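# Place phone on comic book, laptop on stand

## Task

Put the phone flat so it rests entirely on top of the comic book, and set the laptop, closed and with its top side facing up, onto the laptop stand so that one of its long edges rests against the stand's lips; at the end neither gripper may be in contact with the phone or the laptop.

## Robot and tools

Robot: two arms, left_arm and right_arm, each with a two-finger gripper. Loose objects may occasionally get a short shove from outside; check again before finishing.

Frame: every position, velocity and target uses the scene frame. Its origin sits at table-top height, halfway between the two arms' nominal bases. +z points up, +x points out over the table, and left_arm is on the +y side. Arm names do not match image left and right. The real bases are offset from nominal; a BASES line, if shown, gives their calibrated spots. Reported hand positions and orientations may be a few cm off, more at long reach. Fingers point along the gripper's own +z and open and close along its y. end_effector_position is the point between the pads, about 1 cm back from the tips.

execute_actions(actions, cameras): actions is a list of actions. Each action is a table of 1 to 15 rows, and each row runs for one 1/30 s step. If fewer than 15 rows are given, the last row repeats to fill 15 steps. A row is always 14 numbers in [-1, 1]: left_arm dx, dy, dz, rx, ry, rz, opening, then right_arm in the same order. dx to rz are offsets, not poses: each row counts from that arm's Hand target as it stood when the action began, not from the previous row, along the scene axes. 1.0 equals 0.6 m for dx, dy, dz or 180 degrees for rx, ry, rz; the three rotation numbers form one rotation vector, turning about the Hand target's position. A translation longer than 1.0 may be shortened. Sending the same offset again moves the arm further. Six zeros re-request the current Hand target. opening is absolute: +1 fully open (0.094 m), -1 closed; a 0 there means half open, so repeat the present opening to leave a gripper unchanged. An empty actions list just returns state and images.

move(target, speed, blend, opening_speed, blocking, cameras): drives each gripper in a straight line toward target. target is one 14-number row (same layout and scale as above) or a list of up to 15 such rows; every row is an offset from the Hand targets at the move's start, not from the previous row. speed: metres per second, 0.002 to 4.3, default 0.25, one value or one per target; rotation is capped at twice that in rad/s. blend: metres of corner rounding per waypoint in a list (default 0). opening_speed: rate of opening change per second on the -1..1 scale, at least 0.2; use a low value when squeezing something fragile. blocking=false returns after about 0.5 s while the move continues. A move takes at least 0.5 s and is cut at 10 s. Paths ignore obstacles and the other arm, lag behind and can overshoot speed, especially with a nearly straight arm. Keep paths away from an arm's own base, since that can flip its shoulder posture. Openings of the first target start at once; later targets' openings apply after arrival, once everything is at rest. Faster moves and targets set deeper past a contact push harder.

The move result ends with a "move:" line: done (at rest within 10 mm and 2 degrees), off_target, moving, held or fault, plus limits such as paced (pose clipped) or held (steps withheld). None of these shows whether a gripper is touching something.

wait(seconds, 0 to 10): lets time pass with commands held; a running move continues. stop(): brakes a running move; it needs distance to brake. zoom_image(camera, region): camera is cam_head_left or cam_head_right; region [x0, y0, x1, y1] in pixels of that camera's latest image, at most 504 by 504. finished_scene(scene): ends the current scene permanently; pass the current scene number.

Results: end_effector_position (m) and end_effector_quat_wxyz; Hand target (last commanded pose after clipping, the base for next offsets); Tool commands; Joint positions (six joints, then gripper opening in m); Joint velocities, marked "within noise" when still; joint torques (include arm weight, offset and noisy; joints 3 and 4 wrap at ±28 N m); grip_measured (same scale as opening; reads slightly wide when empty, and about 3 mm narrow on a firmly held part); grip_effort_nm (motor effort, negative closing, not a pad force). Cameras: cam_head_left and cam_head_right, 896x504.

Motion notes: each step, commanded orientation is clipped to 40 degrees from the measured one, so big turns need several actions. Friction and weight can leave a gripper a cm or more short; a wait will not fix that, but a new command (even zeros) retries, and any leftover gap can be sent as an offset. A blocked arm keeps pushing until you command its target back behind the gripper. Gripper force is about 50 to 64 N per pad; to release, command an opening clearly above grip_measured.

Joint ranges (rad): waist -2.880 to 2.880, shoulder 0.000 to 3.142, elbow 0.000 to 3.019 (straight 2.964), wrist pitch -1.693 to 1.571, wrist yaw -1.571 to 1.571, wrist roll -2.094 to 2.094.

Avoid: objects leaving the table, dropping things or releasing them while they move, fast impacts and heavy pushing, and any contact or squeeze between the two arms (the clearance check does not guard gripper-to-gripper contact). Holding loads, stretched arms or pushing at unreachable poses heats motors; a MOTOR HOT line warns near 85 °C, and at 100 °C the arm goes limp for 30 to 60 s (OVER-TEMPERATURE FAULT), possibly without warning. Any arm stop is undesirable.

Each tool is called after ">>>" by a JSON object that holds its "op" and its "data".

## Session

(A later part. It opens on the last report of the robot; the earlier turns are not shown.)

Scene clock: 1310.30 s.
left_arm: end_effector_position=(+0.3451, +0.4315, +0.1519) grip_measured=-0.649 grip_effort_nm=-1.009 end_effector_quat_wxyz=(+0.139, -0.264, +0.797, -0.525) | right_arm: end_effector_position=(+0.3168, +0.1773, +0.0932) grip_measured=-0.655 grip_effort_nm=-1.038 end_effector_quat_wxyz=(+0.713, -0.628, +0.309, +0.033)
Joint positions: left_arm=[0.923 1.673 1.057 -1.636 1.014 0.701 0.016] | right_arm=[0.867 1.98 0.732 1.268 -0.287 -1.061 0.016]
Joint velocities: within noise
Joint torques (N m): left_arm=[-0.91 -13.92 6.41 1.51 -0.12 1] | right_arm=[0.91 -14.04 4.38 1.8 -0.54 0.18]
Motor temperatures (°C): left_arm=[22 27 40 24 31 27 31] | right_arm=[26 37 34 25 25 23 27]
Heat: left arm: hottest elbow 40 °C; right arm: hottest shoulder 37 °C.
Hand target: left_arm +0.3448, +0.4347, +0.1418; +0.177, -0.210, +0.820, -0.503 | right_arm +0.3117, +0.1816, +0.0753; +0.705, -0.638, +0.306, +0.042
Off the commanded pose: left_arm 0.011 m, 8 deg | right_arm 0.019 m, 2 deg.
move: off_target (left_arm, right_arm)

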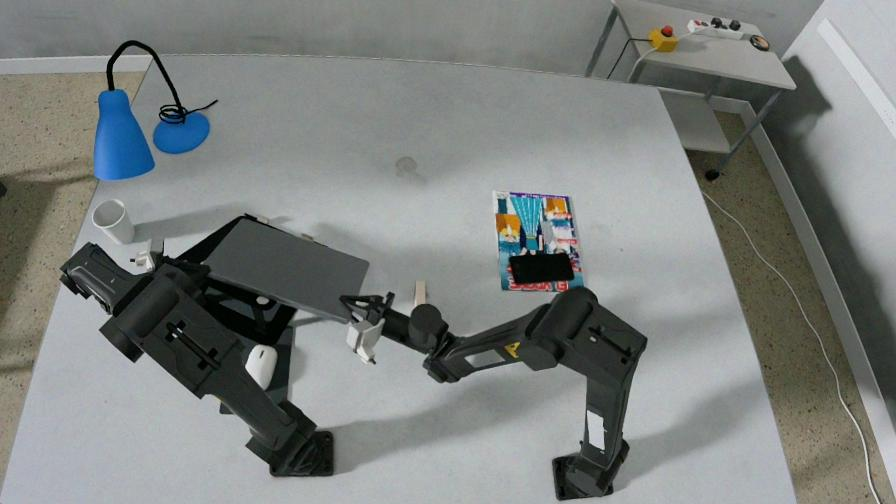

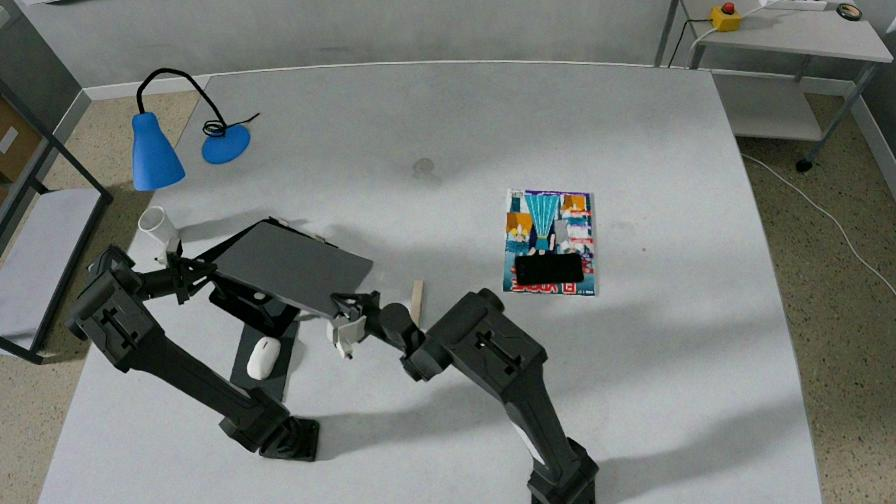

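>>> {"op": "move", "data": {"target": [[0,0,0.01,0,0,0,0.0,0,0,0,0,0,0,-0.85]], "opening_speed": 0.35, "cameras": ["cam_head_left","cam_head_right"]}}

>>> {"op": "zoom_image", "data": {"camera": "cam_head_left", "region": [180, 190, 330, 300]}}

>>> {"op": "zoom_image", "data": {"camera": "cam_head_right", "region": [180, 190, 330, 300]}}

Scene clock: 1315.63 s.
left_arm: end_effector_position=(+0.3472, +0.4292, +0.1653) grip_measured=-0.005 grip_effort_nm=0.247 end_effector_quat_wxyz=(+0.176, -0.223, +0.811, -0.512) | right_arm: end_effector_position=(+0.3176, +0.1770, +0.0917) grip_measured=-0.656 grip_effort_nm=-1.038 end_effector_quat_wxyz=(+0.713, -0.628, +0.311, +0.032)
Joint positions: left_arm=[0.917 1.635 1.057 -1.635 1.027 0.78 0.047] | right_arm=[0.866 1.984 0.733 1.27 -0.284 -1.06 0.016]
Joint velocities: within noise
Joint torques (N m): left_arm=[-0.62 -11.87 7.42 0.88 -0.51 0.36] | right_arm=[0.91 -14.45 4.27 1.78 -0.64 0.18]
Motor temperatures (°C): left_arm=[22 27 40 24 31 26 30] | right_arm=[26 37 34 25 25 23 27]
Heat: left arm: hottest elbow 40 °C; right arm: hottest shoulder 37 °C.
Hand target: left_arm +0.3448, +0.4347, +0.1477; +0.177, -0.210, +0.820, -0.503 | right_arm +0.3117, +0.1816, +0.0753; +0.705, -0.638, +0.306, +0.042
Off the commanded pose: left_arm 0.019 m, 2 deg | right_arm 0.018 m, 2 deg.
move: off_target (left_arm, right_arm)

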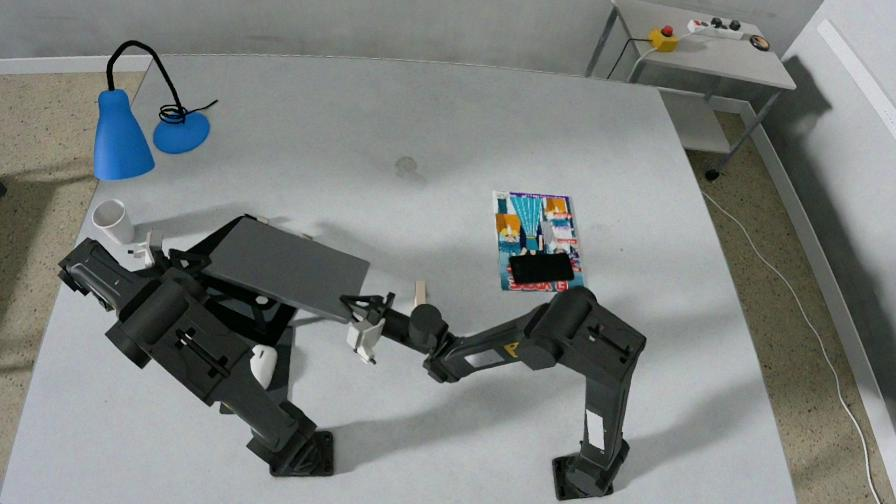

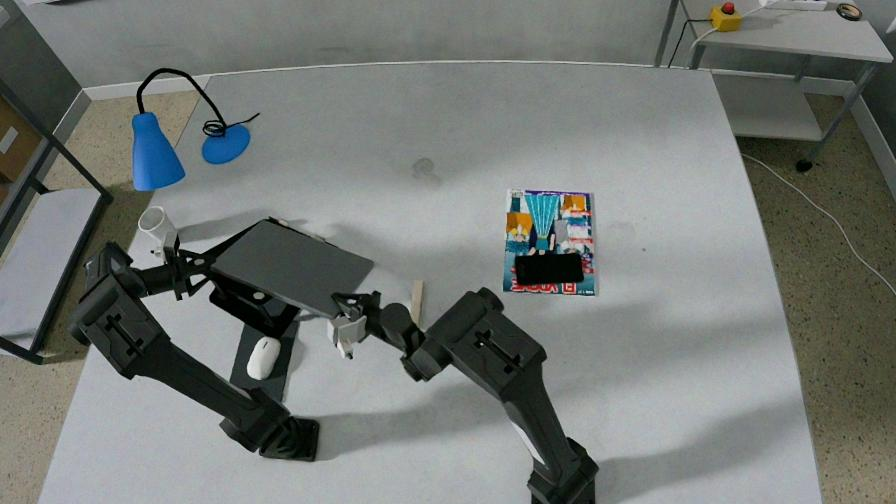

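Scaled by 3.360.

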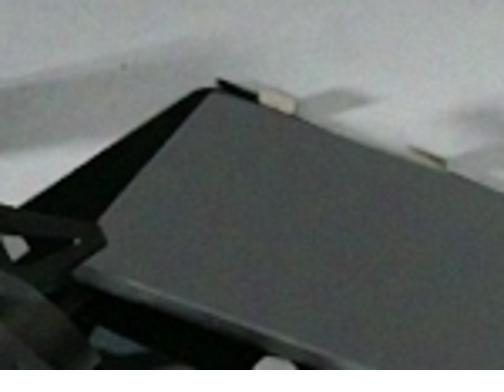

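Scaled by 3.360.

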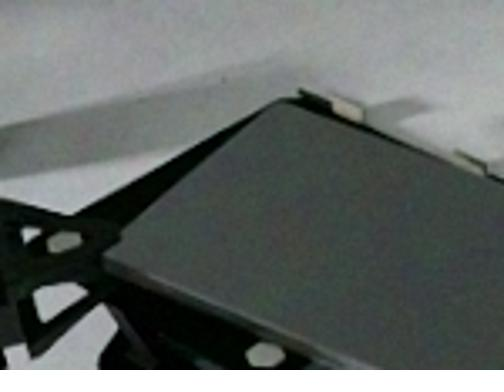

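>>> {"op": "move", "data": {"target": [[0,0,0,0,0,0,0.0,0.0,0.0,0.015,0,0,0,0.1]], "opening_speed": 0.35, "cameras": ["cam_head_left","cam_head_right"]}}

>>> {"op": "zoom_image", "data": {"camera": "cam_head_left", "region": [220, 190, 400, 330]}}

>>> {"op": "zoom_image", "data": {"camera": "cam_head_right", "region": [220, 190, 400, 330]}}

Scene clock: 1321.33 s.
left_arm: end_effector_position=(+0.3476, +0.4292, +0.1658) grip_measured=-0.004 grip_effort_nm=0.217 end_effector_quat_wxyz=(+0.180, -0.218, +0.812, -0.511) | right_arm: end_effector_position=(+0.3152, +0.1779, +0.0901) grip_measured=+0.098 grip_effort_nm=0.071 end_effector_quat_wxyz=(+0.710, -0.632, +0.307, +0.039)
Joint positions: left_arm=[0.917 1.634 1.057 -1.635 1.03 0.791 0.047] | right_arm=[0.866 1.984 0.733 1.264 -0.302 -1.06 0.052]
Joint velocities: within noise
Joint torques (N m): left_arm=[-0.32 -11.22 7.2 0.68 -0.64 0.21] | right_arm=[0.97 -16.73 4.08 1.2 -0.05 0.18]
Motor temperatures (°C): left_arm=[22 27 39 24 31 26 30] | right_arm=[26 37 34 25 25 23 27]
Heat: left arm: hottest elbow 39 °C; right arm: hottest shoulder 37 °C.
Hand target: left_arm +0.3448, +0.4347, +0.1478; +0.177, -0.210, +0.820, -0.503 | right_arm +0.3116, +0.1817, +0.0843; +0.705, -0.638, +0.306, +0.042
Off the commanded pose: left_arm 0.019 m, 2 deg | right_arm 0.008 m, 1 deg.
move: off_target (left_arm)

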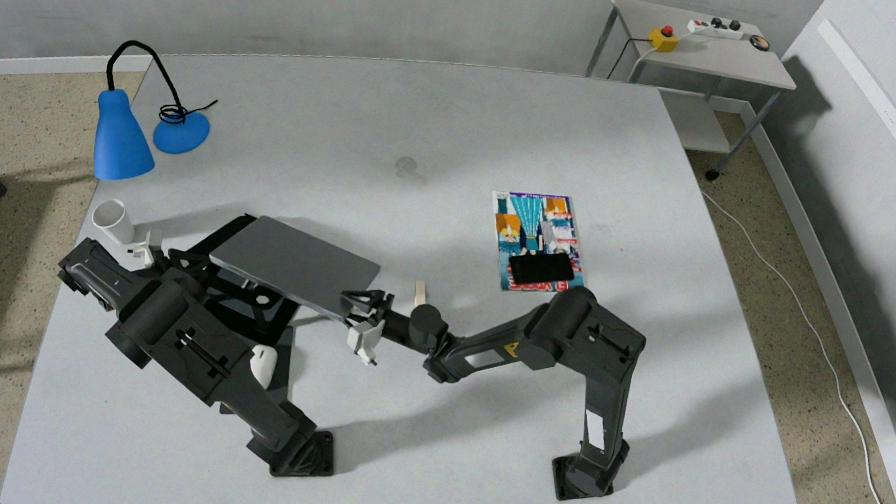

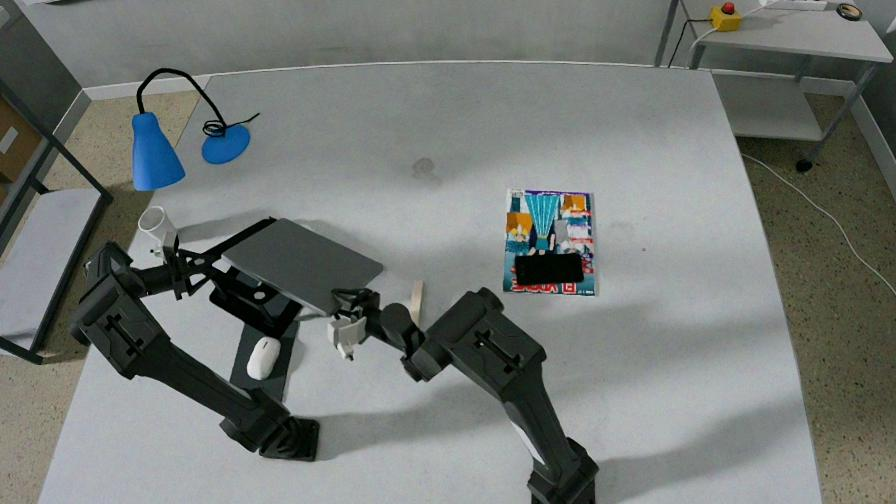

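Scaled by 2.800.

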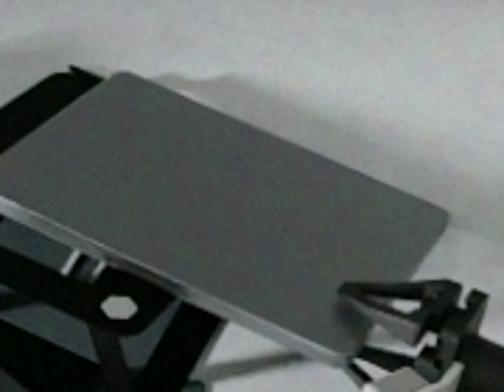

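Scaled by 2.800.

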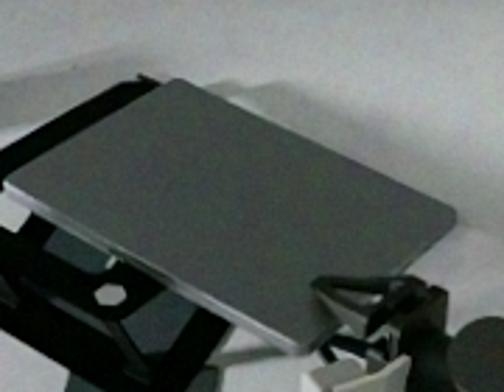

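>>> {"op": "move", "data": {"target": [[0,0,0,0,0,0,0.0,0.0,0.0,0.0,0,0,0,-0.85]], "opening_speed": 0.35, "cameras": ["cam_head_left","cam_head_right"]}}

>>> {"op": "zoom_image", "data": {"camera": "cam_head_left", "region": [170, 210, 290, 300]}}

>>> {"op": "zoom_image", "data": {"camera": "cam_head_right", "region": [170, 210, 290, 300]}}

Scene clock: 1334.67 s.
left_arm: end_effector_position=(+0.3476, +0.4292, +0.1658) grip_measured=-0.004 grip_effort_nm=0.212 end_effector_quat_wxyz=(+0.181, -0.217, +0.812, -0.511) | right_arm: end_effector_position=(+0.3172, +0.1772, +0.0942) grip_measured=-0.659 grip_effort_nm=-1.038 end_effector_quat_wxyz=(+0.714, -0.628, +0.308, +0.034)
Joint positions: left_arm=[0.917 1.634 1.057 -1.635 1.03 0.793 0.047] | right_arm=[0.865 1.979 0.733 1.268 -0.292 -1.06 0.016]
Joint velocities: within noise
Joint torques (N m): left_arm=[-1.03 -12.28 7.09 0.47 -0.63 0.26] | right_arm=[1.08 -16.21 4.12 1.05 -0.38 0.18]
Motor temperatures (°C): left_arm=[22 27 39 24 31 26 30] | right_arm=[26 38 34 25 25 23 26]
Heat: left arm: hottest elbow 39 °C; right arm: hottest shoulder 38 °C.
Hand target: left_arm +0.3448, +0.4347, +0.1478; +0.177, -0.210, +0.820, -0.503 | right_arm +0.3116, +0.1816, +0.0843; +0.705, -0.638, +0.306, +0.042
Off the commanded pose: left_arm 0.019 m, 2 deg | right_arm 0.012 m, 2 deg.
move: off_target (left_arm, right_arm)

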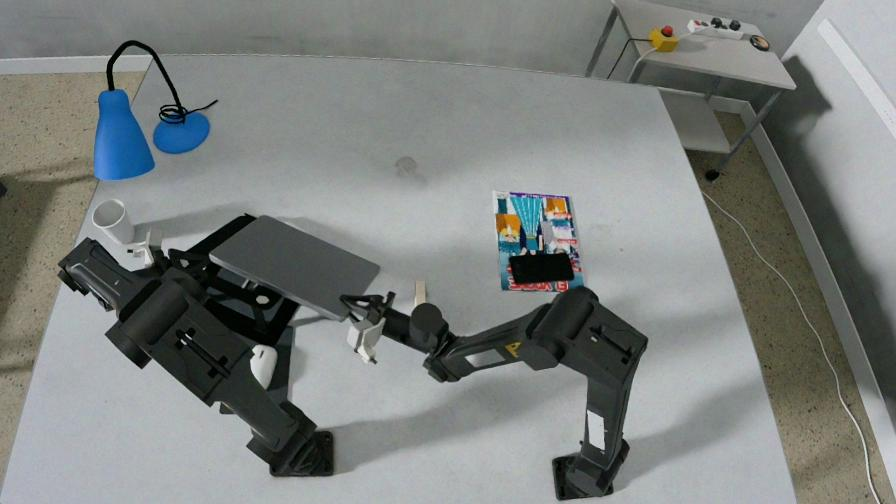

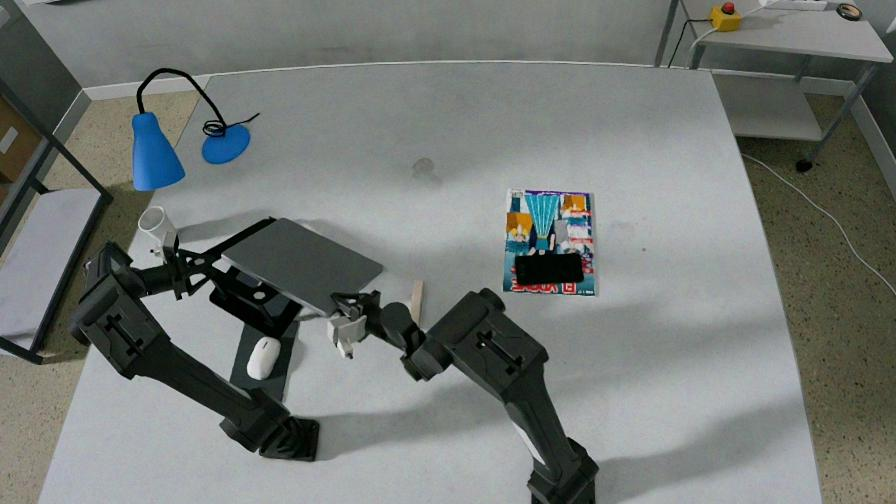

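Scaled by 4.200.

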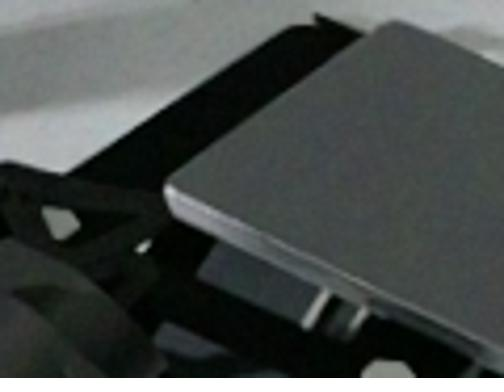

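Scaled by 4.200.

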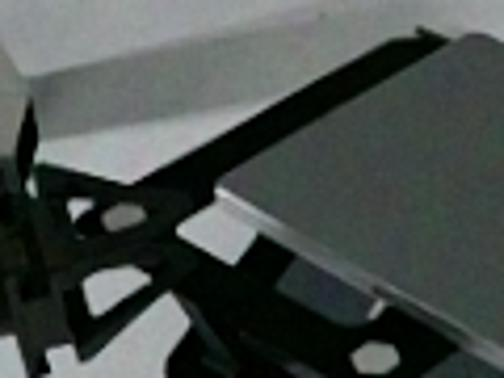

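>>> {"op": "move", "data": {"target": [[0.0,0.0,-0.01,0,0,0,0.1,0.0,0.0,0.0,0,0,0,-0.85],[0.045,-0.06,-0.045,0,0,0,0.1,0.0,0.0,0.0,0,0,0,-0.85]], "speed": 0.08, "cameras": ["cam_head_left","cam_head_right"]}}

>>> {"op": "zoom_image", "data": {"camera": "cam_head_left", "region": [170, 210, 290, 300]}}

>>> {"op": "zoom_image", "data": {"camera": "cam_head_right", "region": [170, 210, 290, 300]}}

Scene clock: 1343.17 s.
left_arm: end_effector_position=(+0.3742, +0.4174, +0.1639) grip_measured=+0.096 grip_effort_nm=0.247 end_effector_quat_wxyz=(+0.212, -0.215, +0.816, -0.492) | right_arm: end_effector_position=(+0.3174, +0.1770, +0.0942) grip_measured=-0.659 grip_effort_nm=-1.038 end_effector_quat_wxyz=(+0.714, -0.628, +0.308, +0.034)
Joint positions: left_arm=[0.849 1.582 1.019 -1.429 1.086 0.618 0.051] | right_arm=[0.865 1.979 0.733 1.268 -0.292 -1.06 0.016]
Joint velocities: within noise
Joint torques (N m): left_arm=[-4.07 -8.82 3.21 1.33 -0.53 0.23] | right_arm=[1.14 -16.32 4.14 1.05 -0.39 0.18]
Motor temperatures (°C): left_arm=[22 27 39 24 31 25 29] | right_arm=[26 38 34 25 25 23 27]
Heat: left arm: hottest elbow 39 °C; right arm: hottest shoulder 38 °C.
Hand target: left_arm +0.3718, +0.3987, +0.1207; +0.177, -0.210, +0.820, -0.503 | right_arm +0.3116, +0.1816, +0.0842; +0.705, -0.638, +0.306, +0.042
Off the commanded pose: left_arm 0.047 m, 4 deg | right_arm 0.012 m, 2 deg.
move: off_target (left_arm, right_arm)

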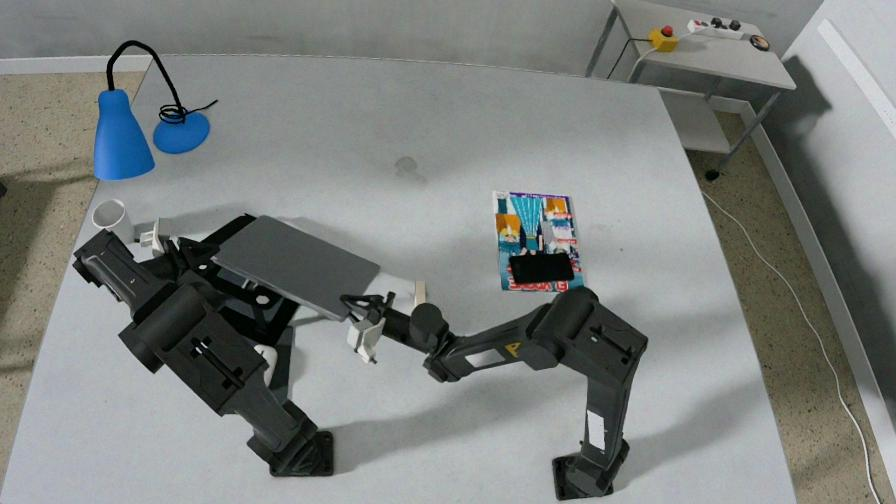

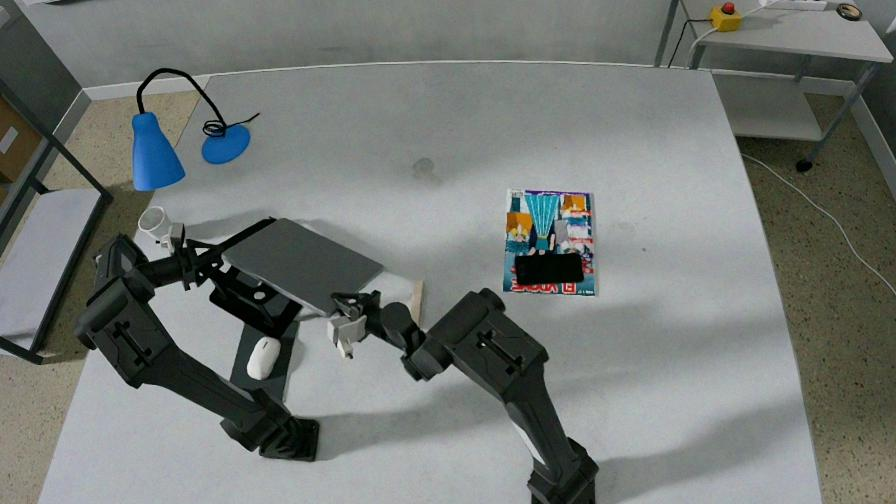

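Scaled by 4.200.

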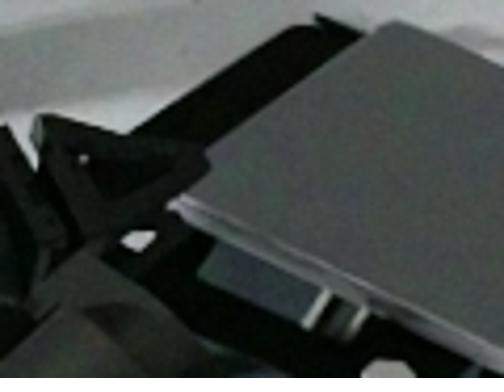

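Scaled by 4.200.

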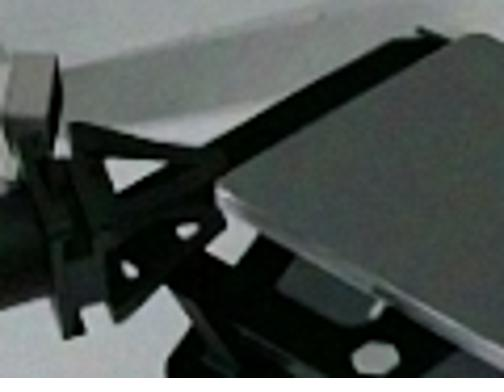

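>>> {"op": "move", "data": {"target": [[-0.06,0.09,0.03,0,0,0,0.1,0.0,0.0,0.0,0,0,0,-0.85],[-0.06,0.09,0.03,0,0,0,0.1,-0.03,0.04,0.08,0,0,0,-0.85],[-0.06,0.09,0.03,0,0,0,0.1,-0.08,0.1,0.1,0,0,0.04,-0.85]], "speed": 0.1, "cameras": ["cam_head_left","cam_head_right"]}}

>>> {"op": "zoom_image", "data": {"camera": "cam_head_left", "region": [190, 180, 370, 320]}}

>>> {"op": "zoom_image", "data": {"camera": "cam_head_right", "region": [190, 180, 370, 320]}}

Scene clock: 1349.47 s.
left_arm: end_effector_position=(+0.3435, +0.4366, +0.1678) grip_measured=+0.096 grip_effort_nm=0.227 end_effector_quat_wxyz=(+0.195, -0.201, +0.817, -0.505) | right_arm: end_effector_position=(+0.3025, +0.1953, +0.1114) grip_measured=-0.660 grip_effort_nm=-1.043 end_effector_quat_wxyz=(+0.684, -0.655, +0.319, +0.038)
Joint positions: left_arm=[0.937 1.639 1.069 -1.655 1.021 0.859 0.051] | right_arm=[0.914 1.871 0.742 1.066 -0.253 -1.078 0.016]
Joint velocities: within noise
Joint torques (N m): left_arm=[0.5 -8.53 8.35 0.06 -1.29 0.28] | right_arm=[5.89 -19.43 8.28 1.16 -2.04 0.34]
Motor temperatures (°C): left_arm=[22 27 38 24 31 25 29] | right_arm=[26 38 34 25 25 23 27]
Heat: left arm: hottest elbow 38 °C; right arm: hottest shoulder 38 °C.
Hand target: left_arm +0.3358, +0.4526, +0.1387; +0.177, -0.210, +0.820, -0.503 | right_arm +0.2636, +0.2416, +0.1444; +0.701, -0.656, +0.266, +0.086
Off the commanded pose: left_arm 0.034 m, 2 deg | right_arm 0.069 m, 9 deg.
move: off_target (left_arm, right_arm)

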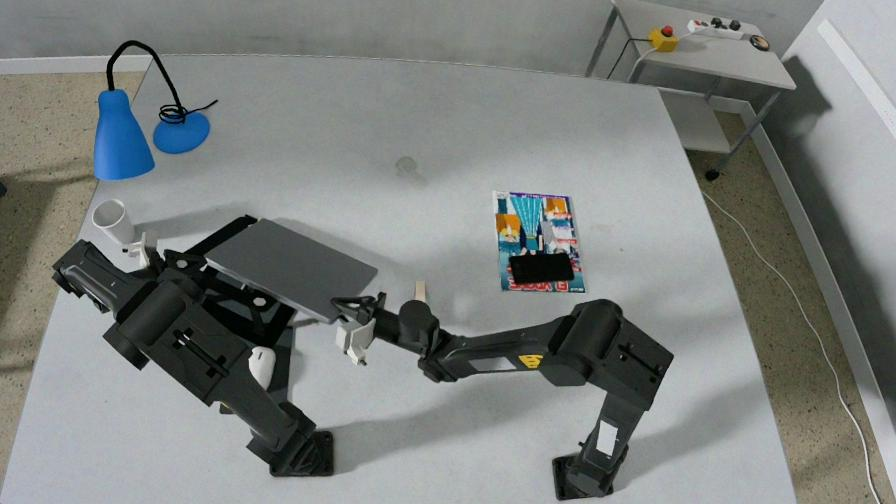

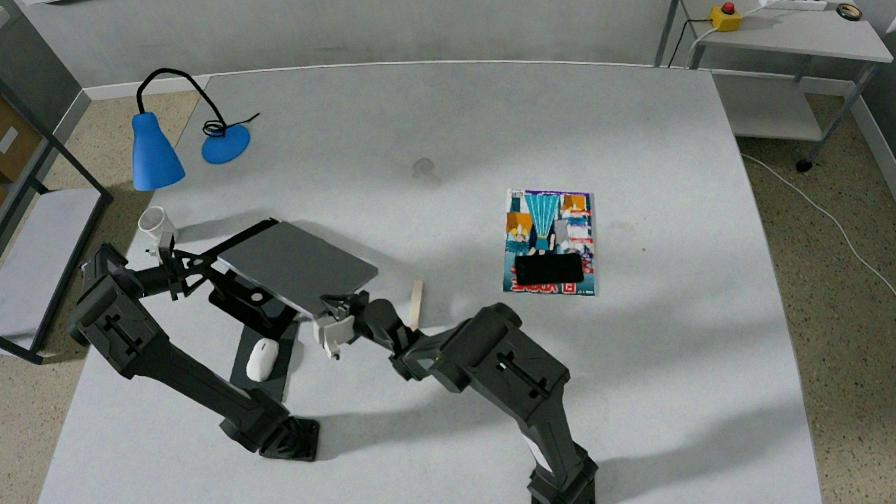

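Scaled by 2.800.

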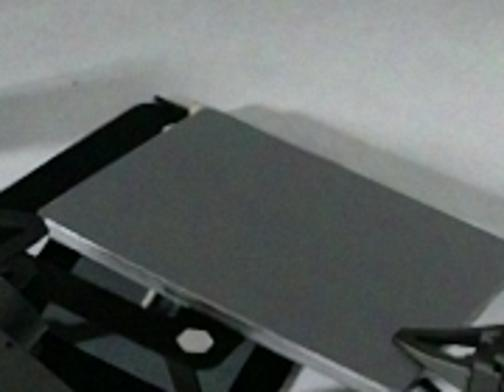

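Scaled by 2.800.

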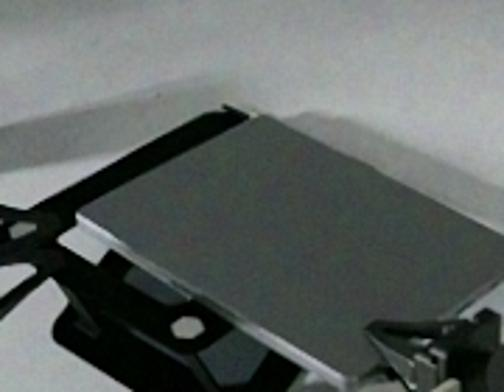

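>>> {"op": "move", "data": {"target": [[0,0.0,0.0,0,0,0,0.1,0.0,0.0,0.06,0,0,0,-0.85],[-0.03,0.06,0.02,0,0,0,0.1,-0.07,0.09,0.07,0,0,0.0,-0.85]], "speed": 0.1, "cameras": ["cam_head_left","cam_head_right"]}}

>>> {"op": "zoom_image", "data": {"camera": "cam_head_left", "region": [190, 180, 370, 320]}}

>>> {"op": "zoom_image", "data": {"camera": "cam_head_right", "region": [190, 180, 370, 320]}}

Scene clock: 1354.23 s.
left_arm: end_effector_position=(+0.3210, +0.4719, +0.1682) grip_measured=+0.096 grip_effort_nm=0.227 end_effector_quat_wxyz=(+0.199, -0.221, +0.824, -0.482) | right_arm: end_effector_position=(+0.2608, +0.2417, +0.1338) grip_measured=-0.656 grip_effort_nm=-1.038 end_effector_quat_wxyz=(+0.667, -0.667, +0.330, +0.041)
Joint positions: left_arm=[1.031 1.651 1.109 -1.683 0.957 0.883 0.051] | right_arm=[1.05 1.803 0.795 0.899 -0.118 -1.062 0.016]
Joint velocities: within noise
Joint torques (N m): left_arm=[0.32 -9.23 10.35 -0.79 -0.74 0.24] | right_arm=[5.83 -19.37 11.22 1.68 -2.03 0.22]
Motor temperatures (°C): left_arm=[22 27 38 24 31 25 29] | right_arm=[26 38 35 25 27 23 27]
Heat: left arm: hottest elbow 38 °C; right arm: hottest shoulder 38 °C.
Hand target: left_arm +0.3178, +0.4887, +0.1507; +0.177, -0.210, +0.820, -0.503 | right_arm +0.2217, +0.2957, +0.1863; +0.701, -0.656, +0.266, +0.086
Off the commanded pose: left_arm 0.024 m, 4 deg | right_arm 0.085 m, 10 deg.
joint read past its limit (left arm) — joint 4 (wrist pitch), lower limit.
joint sent to its limit (left arm) — joint 4 (wrist pitch), lower limit. The joint targets are off in orientation, not in position.
move: off_target (left_arm, right_arm)

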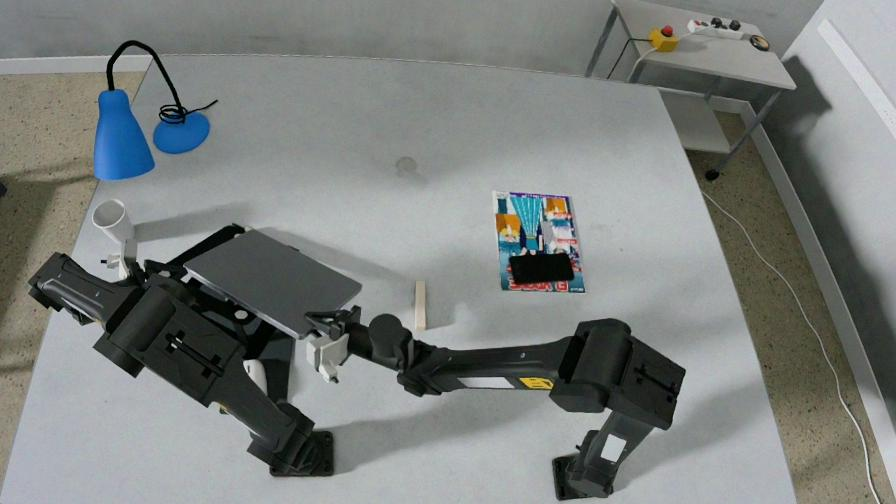

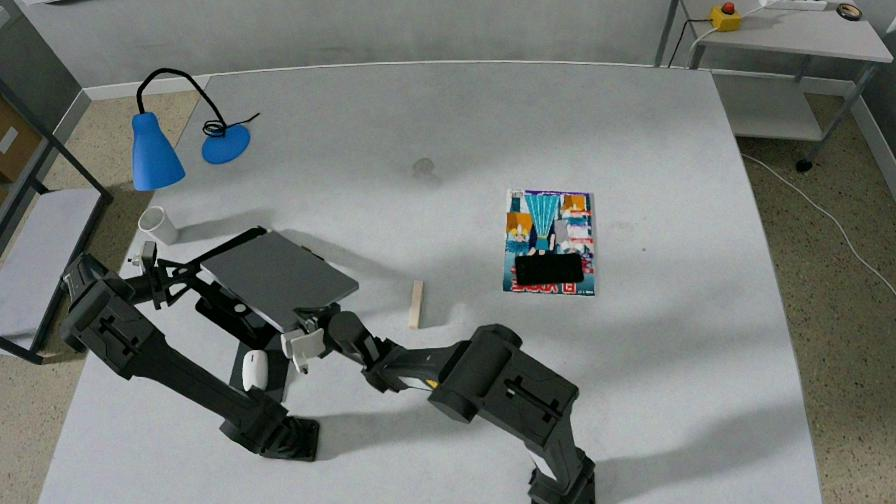

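Scaled by 2.800.

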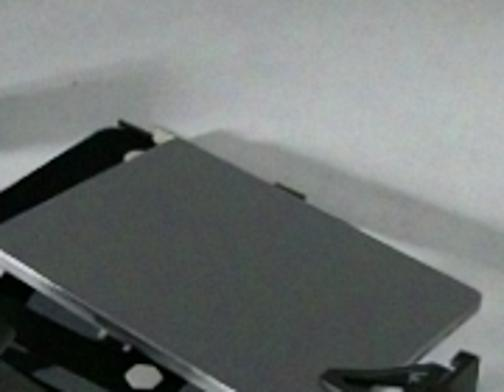

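Scaled by 2.800.

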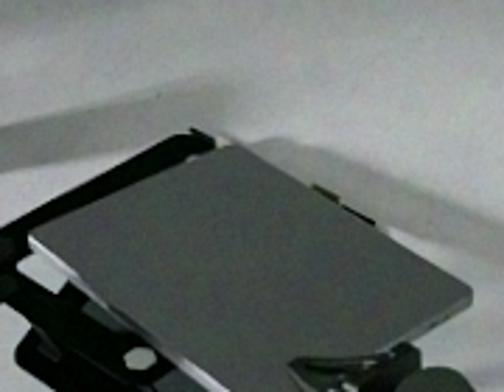

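>>> {"op": "zoom_image", "data": {"camera": "cam_head_left", "region": [120, 230, 240, 320]}}

>>> {"op": "zoom_image", "data": {"camera": "cam_head_right", "region": [130, 220, 250, 310]}}

Scaled by 4.200.

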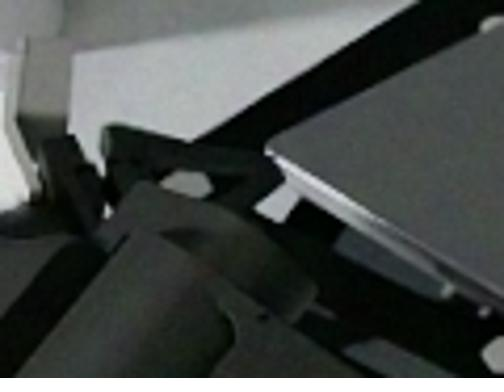

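Scaled by 4.200.

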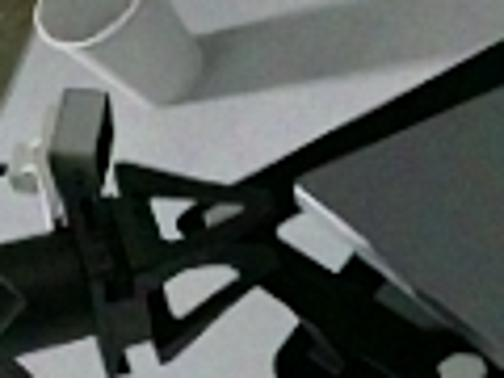

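>>> {"op": "move", "data": {"target": [[-0.03,0.1,0.1,0,0,0,0.1,0.0,0.0,0.0,0,0,0,-0.85],[-0.03,0.1,0.1,0,0,0,0.1,0.03,0.12,0.03,0,0,0.03,-0.85]], "speed": 0.1, "cameras": ["cam_head_left","cam_head_right"]}}

>>> {"op": "zoom_image", "data": {"camera": "cam_head_left", "region": [190, 180, 370, 320]}}

>>> {"op": "zoom_image", "data": {"camera": "cam_head_right", "region": [190, 180, 370, 320]}}

Scene clock: 1365.97 s.
left_arm: end_effector_position=(+0.2973, +0.5282, +0.1898) grip_measured=+0.098 grip_effort_nm=0.129 end_effector_quat_wxyz=(+0.213, -0.277, +0.832, -0.432) | right_arm: end_effector_position=(+0.2595, +0.3171, +0.1546) grip_measured=-0.654 grip_effort_nm=-1.043 end_effector_quat_wxyz=(+0.663, -0.686, +0.285, +0.095)
Joint positions: left_arm=[1.142 1.633 1.203 -1.683 0.895 0.793 0.052] | right_arm=[1.077 1.877 1.012 0.759 -0.236 -1.059 0.016]
Joint velocities: within noise
Joint torques (N m): left_arm=[-0.32 -16.56 13.78 -0.58 0.4 0] | right_arm=[3.9 -19.43 14.2 1.72 -1.28 0.18]
Motor temperatures (°C): left_arm=[22 26 39 24 31 25 29] | right_arm=[26 38 38 25 30 23 28]
Heat: left arm: hottest elbow 39 °C; right arm: hottest shoulder 38 °C.
Hand target: left_arm +0.2998, +0.5488, +0.2108; +0.177, -0.210, +0.820, -0.502 | right_arm +0.2398, +0.3677, +0.2045; +0.696, -0.668, +0.234, +0.119
Off the commanded pose: left_arm 0.029 m, 12 deg | right_arm 0.074 m, 8 deg.
joint read past its limit (left arm) — joint 4 (wrist pitch), lower limit.
joint sent to its limit (left arm) — joint 4 (wrist pitch), lower limit. The joint targets are off in orientation, not in position.
move: off_target (left_arm, right_arm)

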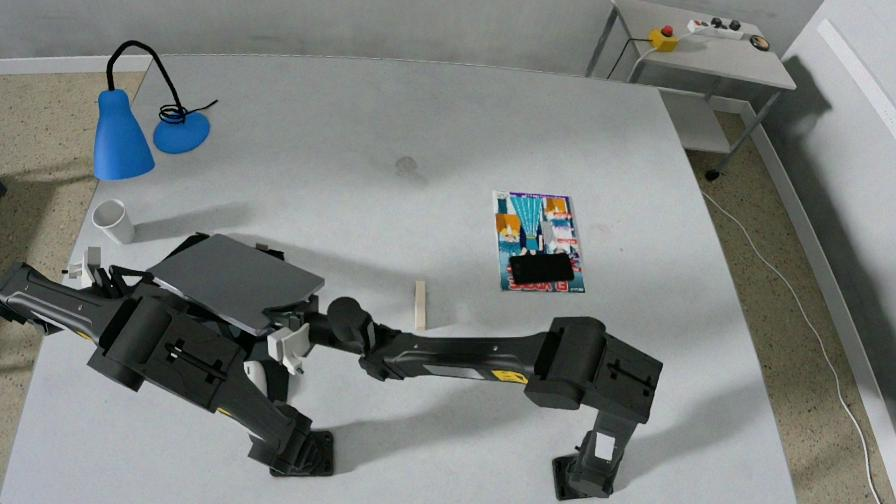

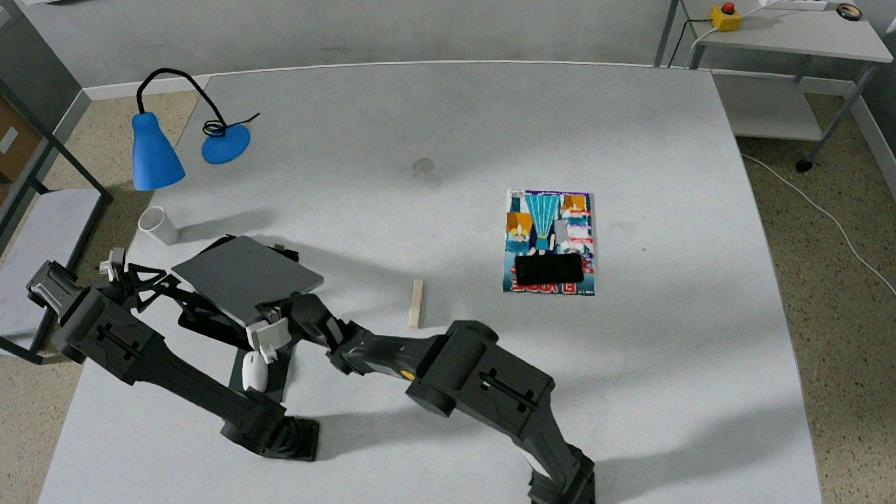

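Scaled by 2.800.

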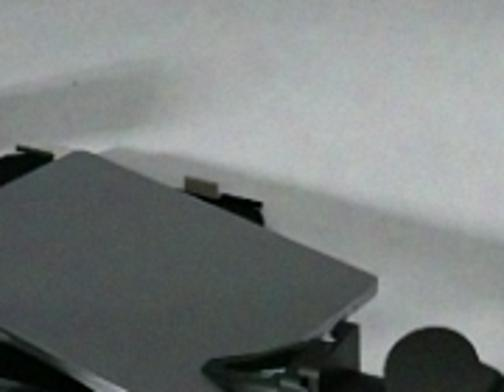

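Scaled by 2.800.

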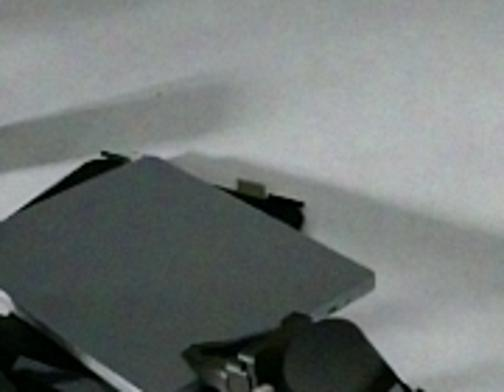

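>>> {"op": "zoom_image", "data": {"camera": "cam_head_left", "region": [90, 220, 290, 370]}}

>>> {"op": "zoom_image", "data": {"camera": "cam_head_right", "region": [110, 220, 310, 370]}}

Scaled by 2.520.

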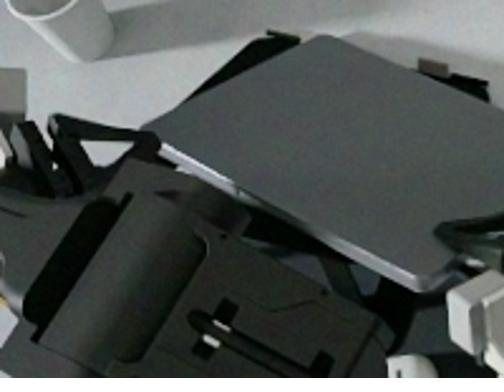

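Scaled by 2.520.

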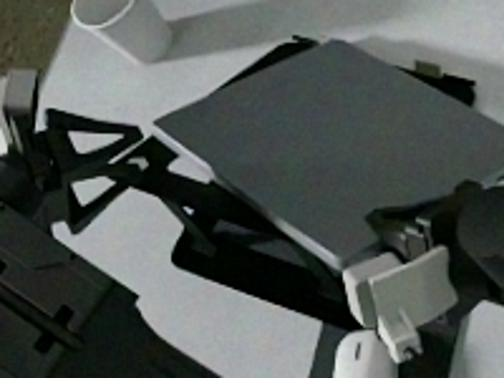

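>>> {"op": "move", "data": {"target": [[-0.041,0.02,-0.03,0,0,0,0.15,0.0,0.0,0.0,0,0,0,-0.85],[-0.041,0.02,-0.13,0,0,0,0.15,0.0,0.0,0.0,0,0,0,-0.85]], "speed": 0.1, "cameras": ["cam_head_left","cam_head_right"]}}

>>> {"op": "zoom_image", "data": {"camera": "cam_head_left", "region": [90, 220, 290, 370]}}

>>> {"op": "zoom_image", "data": {"camera": "cam_head_right", "region": [110, 220, 310, 370]}}

Scene clock: 1381.73 s.
left_arm: end_effector_position=(+0.2734, +0.5459, +0.1272) grip_measured=+0.148 grip_effort_nm=0.125 end_effector_quat_wxyz=(+0.194, -0.255, +0.831, -0.454) | right_arm: end_effector_position=(+0.2595, +0.3171, +0.1545) grip_measured=-0.654 grip_effort_nm=-1.033 end_effector_quat_wxyz=(+0.663, -0.686, +0.285, +0.095)
Joint positions: left_arm=[1.202 1.795 1.203 -1.683 0.835 0.959 0.054] | right_arm=[1.077 1.877 1.012 0.758 -0.236 -1.059 0.016]
Joint velocities: within noise
Joint torques (N m): left_arm=[-0.85 -15.44 10.97 -0.7 0.2 0.15] | right_arm=[3.84 -19.49 14.15 1.74 -1.26 0.17]
Motor temperatures (°C): left_arm=[22 26 40 24 30 25 29] | right_arm=[26 38 42 25 29 23 28]
Heat: left arm: hottest elbow 40 °C; right arm: hottest elbow 42 °C.
Hand target: left_arm +0.2752, +0.5608, +0.1327; +0.177, -0.210, +0.820, -0.502 | right_arm +0.2398, +0.3676, +0.2044; +0.696, -0.668, +0.235, +0.119
Off the commanded pose: left_arm 0.016 m, 8 deg | right_arm 0.074 m, 8 deg.
joint read past its limit (left arm) — joint 4 (wrist pitch), lower limit.
joint sent to its limit (left arm) — joint 4 (wrist pitch), lower limit. The joint targets are off in orientation, not in position.
move: off_target (left_arm, right_arm)

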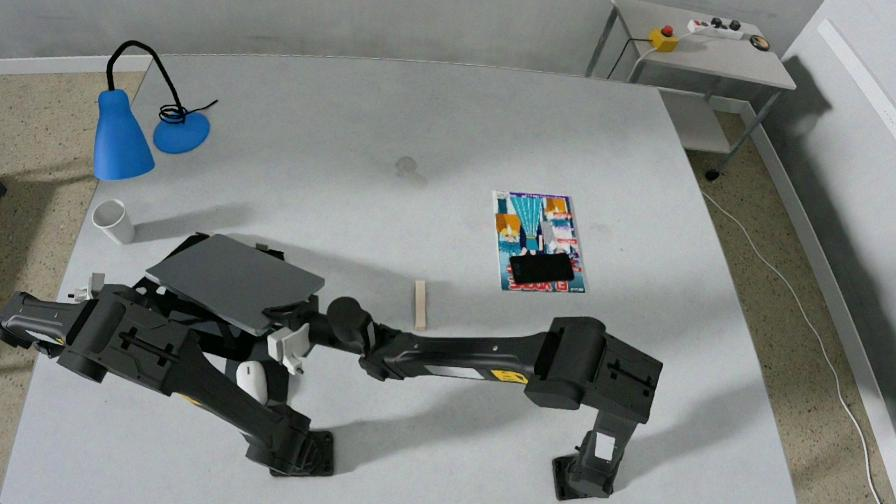

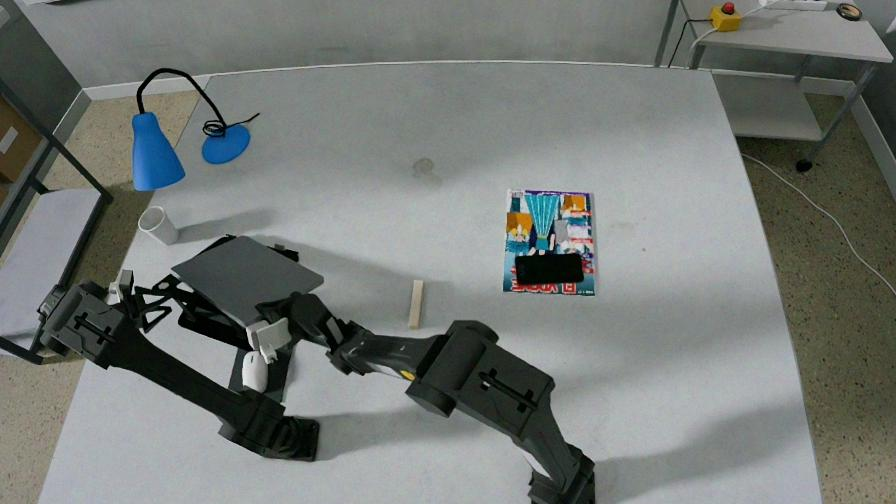

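Scaled by 2.520.

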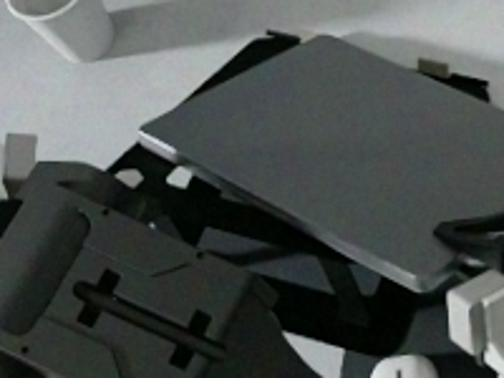

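Scaled by 2.520.

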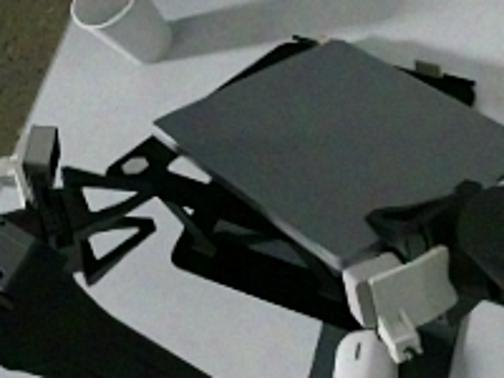

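>>> {"op": "move", "data": {"target": [[0.05,-0.03,0,0,0,0,0.15,0.0,0.0,0.0,0,0,0,-0.85]], "speed": 0.08, "cameras": ["cam_head_left","cam_head_right"]}}

>>> {"op": "zoom_image", "data": {"camera": "cam_head_left", "region": [110, 230, 230, 320]}}

>>> {"op": "zoom_image", "data": {"camera": "cam_head_right", "region": [120, 230, 240, 320]}}

Scene clock: 1388.53 s.
left_arm: end_effector_position=(+0.2946, +0.5335, +0.1293) grip_measured=+0.148 grip_effort_nm=0.125 end_effector_quat_wxyz=(+0.193, -0.243, +0.828, -0.467) | right_arm: end_effector_position=(+0.2595, +0.3171, +0.1545) grip_measured=-0.654 grip_effort_nm=-1.038 end_effector_quat_wxyz=(+0.663, -0.686, +0.285, +0.095)
Joint positions: left_arm=[1.148 1.8 1.203 -1.683 0.872 0.948 0.054] | right_arm=[1.077 1.877 1.012 0.758 -0.236 -1.059 0.016]
Joint velocities: within noise
Joint torques (N m): left_arm=[-2.2 -14.92 11.12 -0.73 0.58 0.01] | right_arm=[3.9 -19.6 14.11 1.76 -1.26 0.18]
Motor temperatures (°C): left_arm=[22 27 40 24 30 25 29] | right_arm=[26 38 43 25 29 23 28]
Heat: left arm: hottest elbow 40 °C; right arm: hottest elbow 43 °C.
Hand target: left_arm +0.3053, +0.5427, +0.1328; +0.177, -0.210, +0.820, -0.503 | right_arm +0.2398, +0.3676, +0.2045; +0.696, -0.668, +0.235, +0.119
Off the commanded pose: left_arm 0.014 m, 6 deg | right_arm 0.074 m, 8 deg.
joint read past its limit (left arm) — joint 4 (wrist pitch), lower limit.
joint sent to its limit (left arm) — joint 4 (wrist pitch), lower limit. The joint targets are off in orientation, not in position.
move: off_target (left_arm, right_arm)

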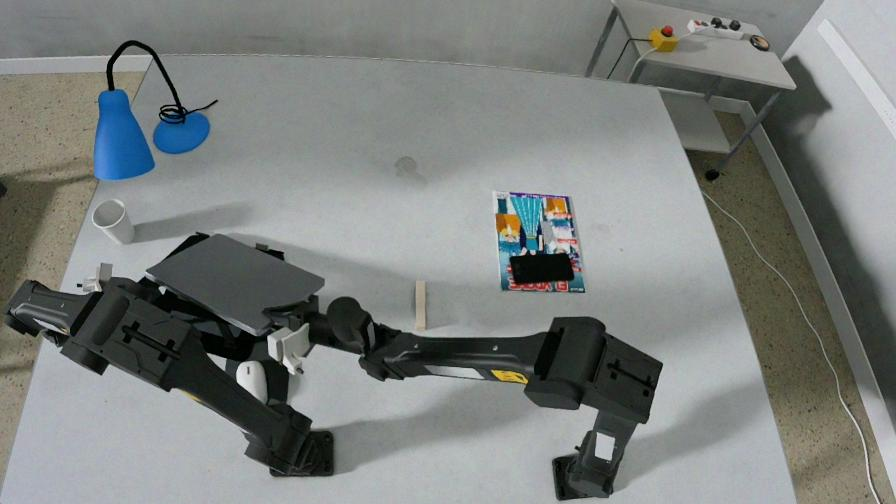

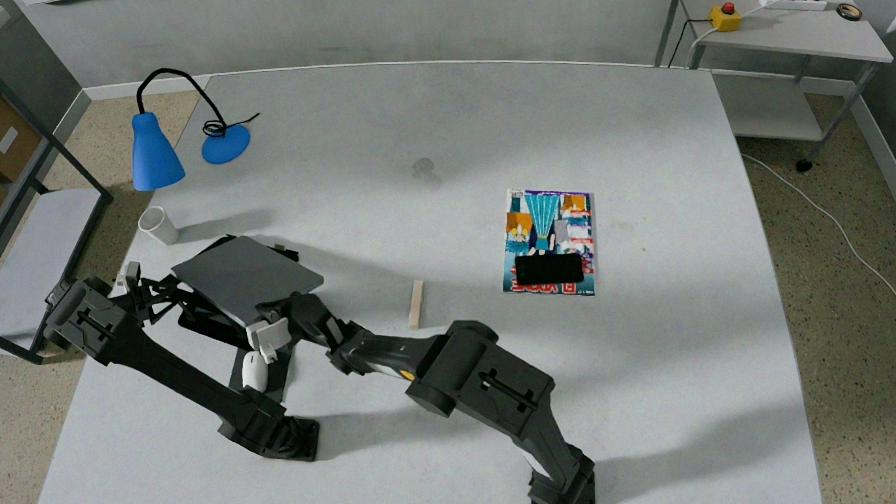

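Scaled by 4.200.

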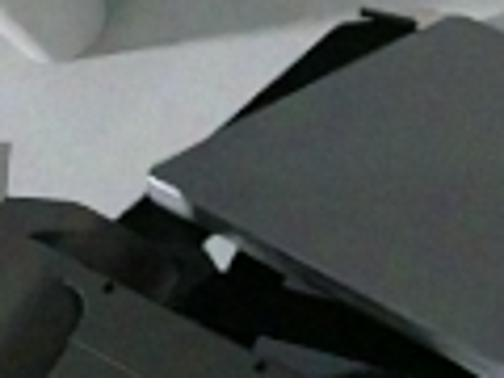

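Scaled by 4.200.

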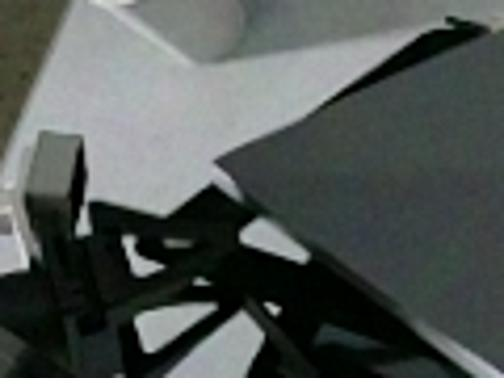

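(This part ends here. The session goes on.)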